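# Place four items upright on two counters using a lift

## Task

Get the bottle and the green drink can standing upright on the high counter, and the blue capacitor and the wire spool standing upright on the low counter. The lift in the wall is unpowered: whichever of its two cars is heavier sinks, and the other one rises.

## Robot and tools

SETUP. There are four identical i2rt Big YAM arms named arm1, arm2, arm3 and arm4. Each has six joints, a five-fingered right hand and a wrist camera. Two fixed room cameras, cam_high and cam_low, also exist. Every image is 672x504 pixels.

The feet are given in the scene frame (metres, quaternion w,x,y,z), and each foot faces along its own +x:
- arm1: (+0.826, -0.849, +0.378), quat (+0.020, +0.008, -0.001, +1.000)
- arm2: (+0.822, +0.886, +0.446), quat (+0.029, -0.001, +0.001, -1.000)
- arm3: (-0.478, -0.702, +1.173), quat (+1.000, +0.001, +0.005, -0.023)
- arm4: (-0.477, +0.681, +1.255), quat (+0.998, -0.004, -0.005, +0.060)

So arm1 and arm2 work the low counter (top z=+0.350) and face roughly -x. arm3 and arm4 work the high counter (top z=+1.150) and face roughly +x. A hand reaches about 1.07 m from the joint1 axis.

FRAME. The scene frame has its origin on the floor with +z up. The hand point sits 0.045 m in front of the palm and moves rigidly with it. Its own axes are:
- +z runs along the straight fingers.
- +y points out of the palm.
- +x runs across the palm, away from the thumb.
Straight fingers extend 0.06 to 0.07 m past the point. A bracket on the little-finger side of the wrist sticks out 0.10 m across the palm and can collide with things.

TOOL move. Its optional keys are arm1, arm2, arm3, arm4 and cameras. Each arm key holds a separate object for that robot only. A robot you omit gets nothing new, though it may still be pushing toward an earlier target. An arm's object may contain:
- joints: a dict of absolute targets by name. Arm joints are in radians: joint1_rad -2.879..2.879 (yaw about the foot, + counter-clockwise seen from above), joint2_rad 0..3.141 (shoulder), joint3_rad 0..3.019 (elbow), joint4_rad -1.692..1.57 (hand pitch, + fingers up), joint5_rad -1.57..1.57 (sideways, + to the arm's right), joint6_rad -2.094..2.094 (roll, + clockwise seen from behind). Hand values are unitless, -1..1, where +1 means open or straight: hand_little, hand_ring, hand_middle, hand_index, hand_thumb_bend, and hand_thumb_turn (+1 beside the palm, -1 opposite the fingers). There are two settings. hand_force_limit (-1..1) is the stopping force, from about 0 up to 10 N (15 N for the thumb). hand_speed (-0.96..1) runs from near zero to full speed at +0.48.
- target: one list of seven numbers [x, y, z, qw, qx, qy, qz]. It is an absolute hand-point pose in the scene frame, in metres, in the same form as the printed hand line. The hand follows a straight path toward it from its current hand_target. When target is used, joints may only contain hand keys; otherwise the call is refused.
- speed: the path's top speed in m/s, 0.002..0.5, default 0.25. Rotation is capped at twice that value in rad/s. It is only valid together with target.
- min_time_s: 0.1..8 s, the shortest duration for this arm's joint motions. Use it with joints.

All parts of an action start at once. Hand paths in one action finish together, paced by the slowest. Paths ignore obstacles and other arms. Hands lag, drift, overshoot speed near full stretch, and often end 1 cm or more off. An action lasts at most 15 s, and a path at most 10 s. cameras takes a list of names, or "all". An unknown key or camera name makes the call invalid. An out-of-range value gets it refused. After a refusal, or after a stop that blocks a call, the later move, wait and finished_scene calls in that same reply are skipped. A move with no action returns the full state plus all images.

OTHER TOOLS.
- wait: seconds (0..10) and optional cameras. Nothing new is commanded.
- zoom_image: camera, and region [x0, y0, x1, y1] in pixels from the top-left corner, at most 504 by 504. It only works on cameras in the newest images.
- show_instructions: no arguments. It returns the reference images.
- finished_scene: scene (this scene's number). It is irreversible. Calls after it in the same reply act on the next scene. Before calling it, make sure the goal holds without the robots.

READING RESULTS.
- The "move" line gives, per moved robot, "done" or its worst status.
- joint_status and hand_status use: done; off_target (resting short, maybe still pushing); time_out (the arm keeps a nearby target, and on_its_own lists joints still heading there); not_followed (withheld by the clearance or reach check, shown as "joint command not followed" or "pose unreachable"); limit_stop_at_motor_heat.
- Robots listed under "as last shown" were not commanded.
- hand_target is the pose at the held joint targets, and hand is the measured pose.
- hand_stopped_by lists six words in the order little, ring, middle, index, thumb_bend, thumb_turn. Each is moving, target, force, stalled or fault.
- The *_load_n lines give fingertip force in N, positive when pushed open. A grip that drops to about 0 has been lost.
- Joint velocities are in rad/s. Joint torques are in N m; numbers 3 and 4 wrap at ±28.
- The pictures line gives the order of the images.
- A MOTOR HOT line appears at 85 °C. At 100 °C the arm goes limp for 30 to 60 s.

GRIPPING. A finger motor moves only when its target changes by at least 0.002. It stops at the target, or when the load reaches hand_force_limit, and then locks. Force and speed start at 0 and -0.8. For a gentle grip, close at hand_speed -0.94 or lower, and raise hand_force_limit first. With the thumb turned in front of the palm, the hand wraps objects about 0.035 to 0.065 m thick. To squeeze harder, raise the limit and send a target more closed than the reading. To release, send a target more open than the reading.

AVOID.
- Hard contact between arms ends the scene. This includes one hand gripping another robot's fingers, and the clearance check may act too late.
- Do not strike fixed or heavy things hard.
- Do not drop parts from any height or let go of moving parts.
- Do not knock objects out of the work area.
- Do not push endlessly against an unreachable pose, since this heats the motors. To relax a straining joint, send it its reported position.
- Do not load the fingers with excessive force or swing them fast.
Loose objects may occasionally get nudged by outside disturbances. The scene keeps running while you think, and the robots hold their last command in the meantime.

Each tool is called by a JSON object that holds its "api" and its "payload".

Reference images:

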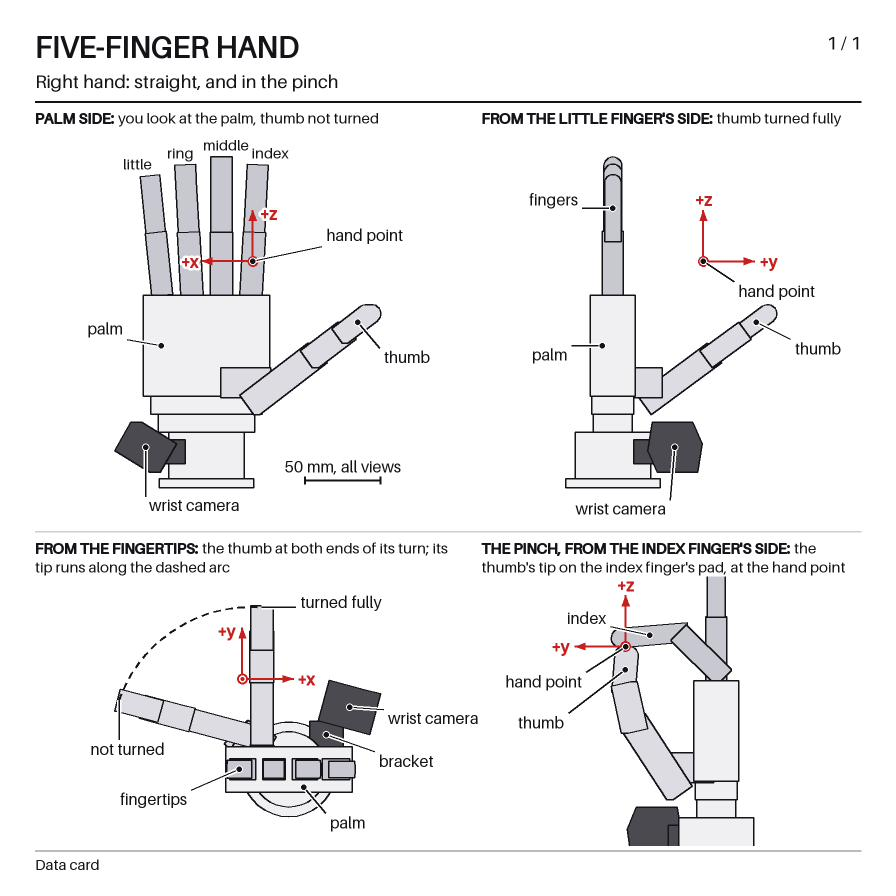

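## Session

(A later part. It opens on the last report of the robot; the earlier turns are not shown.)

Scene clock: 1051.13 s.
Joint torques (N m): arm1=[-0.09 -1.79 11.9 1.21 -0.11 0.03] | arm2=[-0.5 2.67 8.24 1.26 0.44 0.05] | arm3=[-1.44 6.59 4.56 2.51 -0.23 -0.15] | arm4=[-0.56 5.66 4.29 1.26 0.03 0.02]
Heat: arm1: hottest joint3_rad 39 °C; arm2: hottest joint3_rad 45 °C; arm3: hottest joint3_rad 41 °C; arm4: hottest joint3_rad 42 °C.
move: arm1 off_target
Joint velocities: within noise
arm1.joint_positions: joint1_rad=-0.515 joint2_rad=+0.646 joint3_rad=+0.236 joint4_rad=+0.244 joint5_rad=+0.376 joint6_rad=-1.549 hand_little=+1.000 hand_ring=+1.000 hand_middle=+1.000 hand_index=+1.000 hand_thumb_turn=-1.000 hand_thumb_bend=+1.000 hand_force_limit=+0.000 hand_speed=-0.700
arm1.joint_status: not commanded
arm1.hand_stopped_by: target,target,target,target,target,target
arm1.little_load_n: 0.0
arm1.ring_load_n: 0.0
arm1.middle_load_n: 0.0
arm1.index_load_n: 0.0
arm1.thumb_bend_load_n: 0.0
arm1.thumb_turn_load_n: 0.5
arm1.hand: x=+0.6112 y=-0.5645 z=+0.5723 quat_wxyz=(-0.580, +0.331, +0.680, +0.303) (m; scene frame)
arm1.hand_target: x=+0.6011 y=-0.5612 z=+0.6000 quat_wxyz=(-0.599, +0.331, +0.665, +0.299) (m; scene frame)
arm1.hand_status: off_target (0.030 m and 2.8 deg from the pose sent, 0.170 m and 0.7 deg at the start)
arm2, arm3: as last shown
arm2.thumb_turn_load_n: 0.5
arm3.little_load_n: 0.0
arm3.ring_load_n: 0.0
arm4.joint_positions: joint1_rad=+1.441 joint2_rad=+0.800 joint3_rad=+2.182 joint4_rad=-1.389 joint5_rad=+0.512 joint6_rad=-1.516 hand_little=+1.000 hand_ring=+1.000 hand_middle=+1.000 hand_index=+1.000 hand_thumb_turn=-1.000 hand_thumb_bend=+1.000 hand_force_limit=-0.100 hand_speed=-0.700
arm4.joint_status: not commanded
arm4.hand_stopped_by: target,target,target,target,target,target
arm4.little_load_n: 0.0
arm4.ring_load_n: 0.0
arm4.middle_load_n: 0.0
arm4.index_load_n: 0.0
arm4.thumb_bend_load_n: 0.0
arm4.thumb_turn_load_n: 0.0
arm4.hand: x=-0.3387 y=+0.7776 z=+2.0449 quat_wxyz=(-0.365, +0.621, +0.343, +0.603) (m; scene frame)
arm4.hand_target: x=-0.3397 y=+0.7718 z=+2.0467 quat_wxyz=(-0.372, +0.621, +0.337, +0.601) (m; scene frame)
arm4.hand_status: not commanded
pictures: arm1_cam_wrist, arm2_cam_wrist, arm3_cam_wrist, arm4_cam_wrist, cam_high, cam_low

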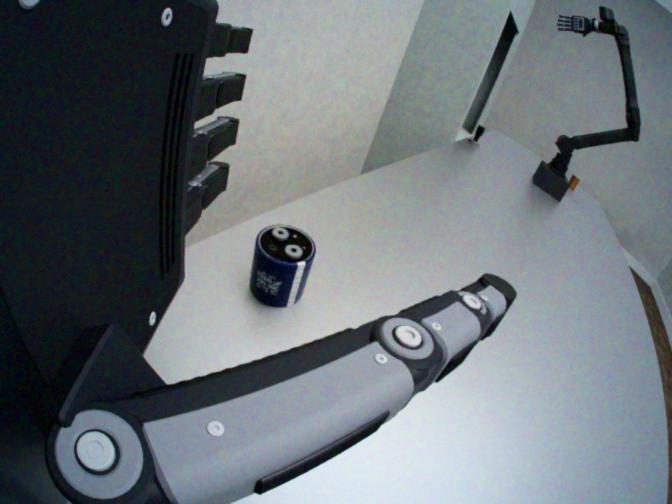

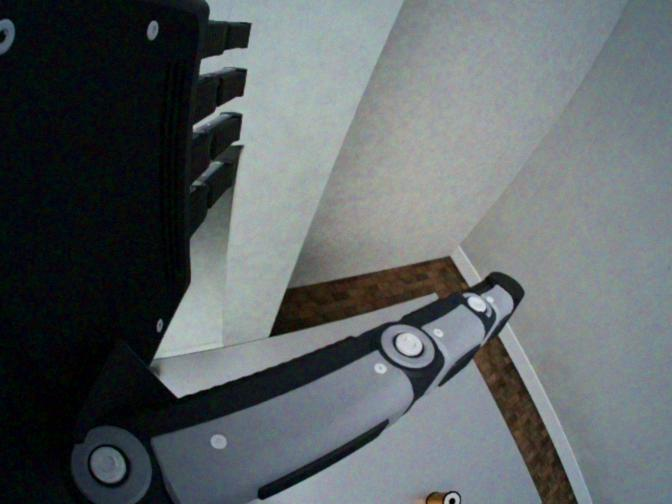

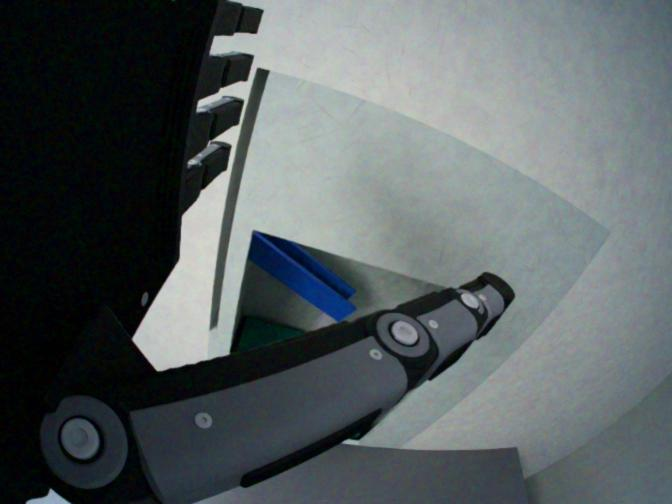

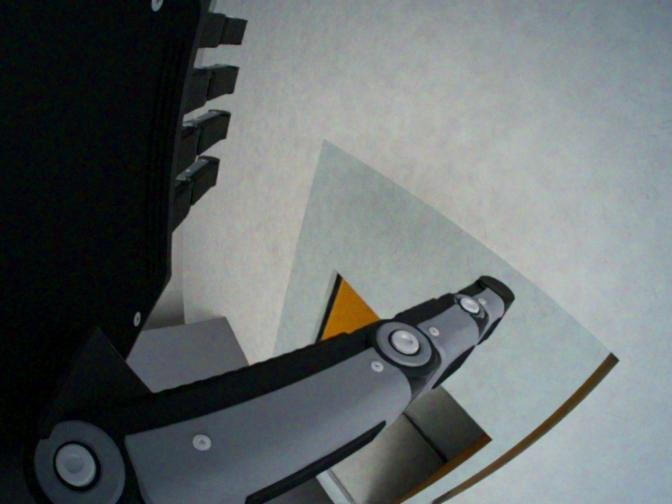

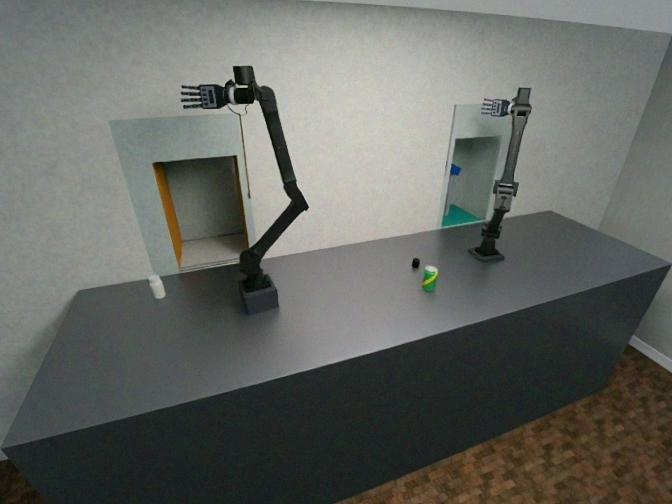

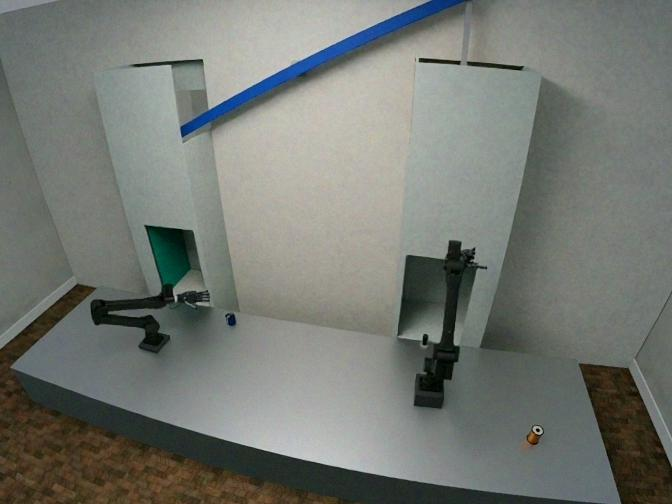

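{"api": "zoom_image", "payload": {"camera": "cam_high", "region": [380, 230, 480, 310]}}

{"api": "zoom_image", "payload": {"camera": "cam_low", "region": [490, 400, 590, 480]}}

{"api": "zoom_image", "payload": {"camera": "cam_high", "region": [110, 240, 210, 320]}}

Scaled by 5.040 from the camera's 672x504 image, which has a finer 960x720 frame.

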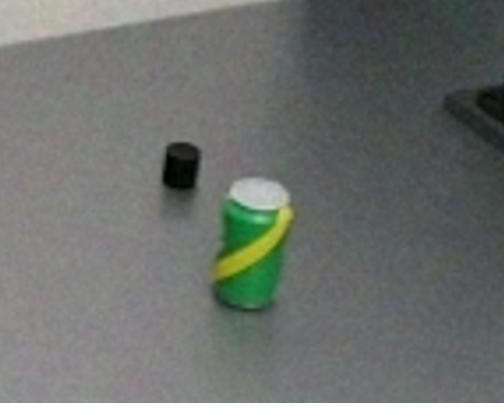

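Scaled by 5.040 from the camera's 672x504 image, which has a finer 960x720 frame.

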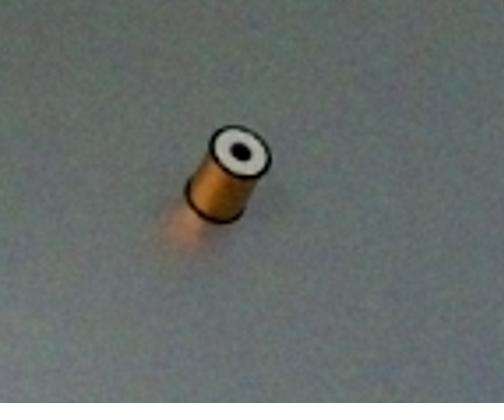

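Scaled by 5.040 from the camera's 672x504 image, which has a finer 960x720 frame.

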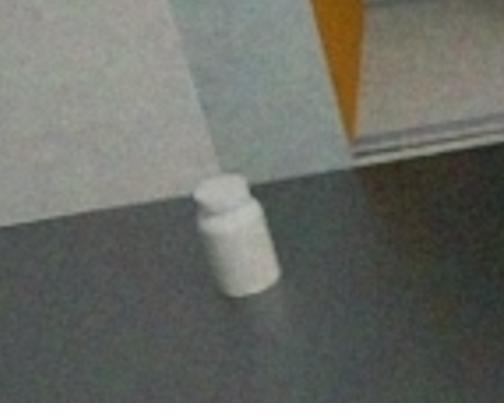

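{"api": "finished_scene", "payload": {"scene": 1}}

The scene is finished: the task was done.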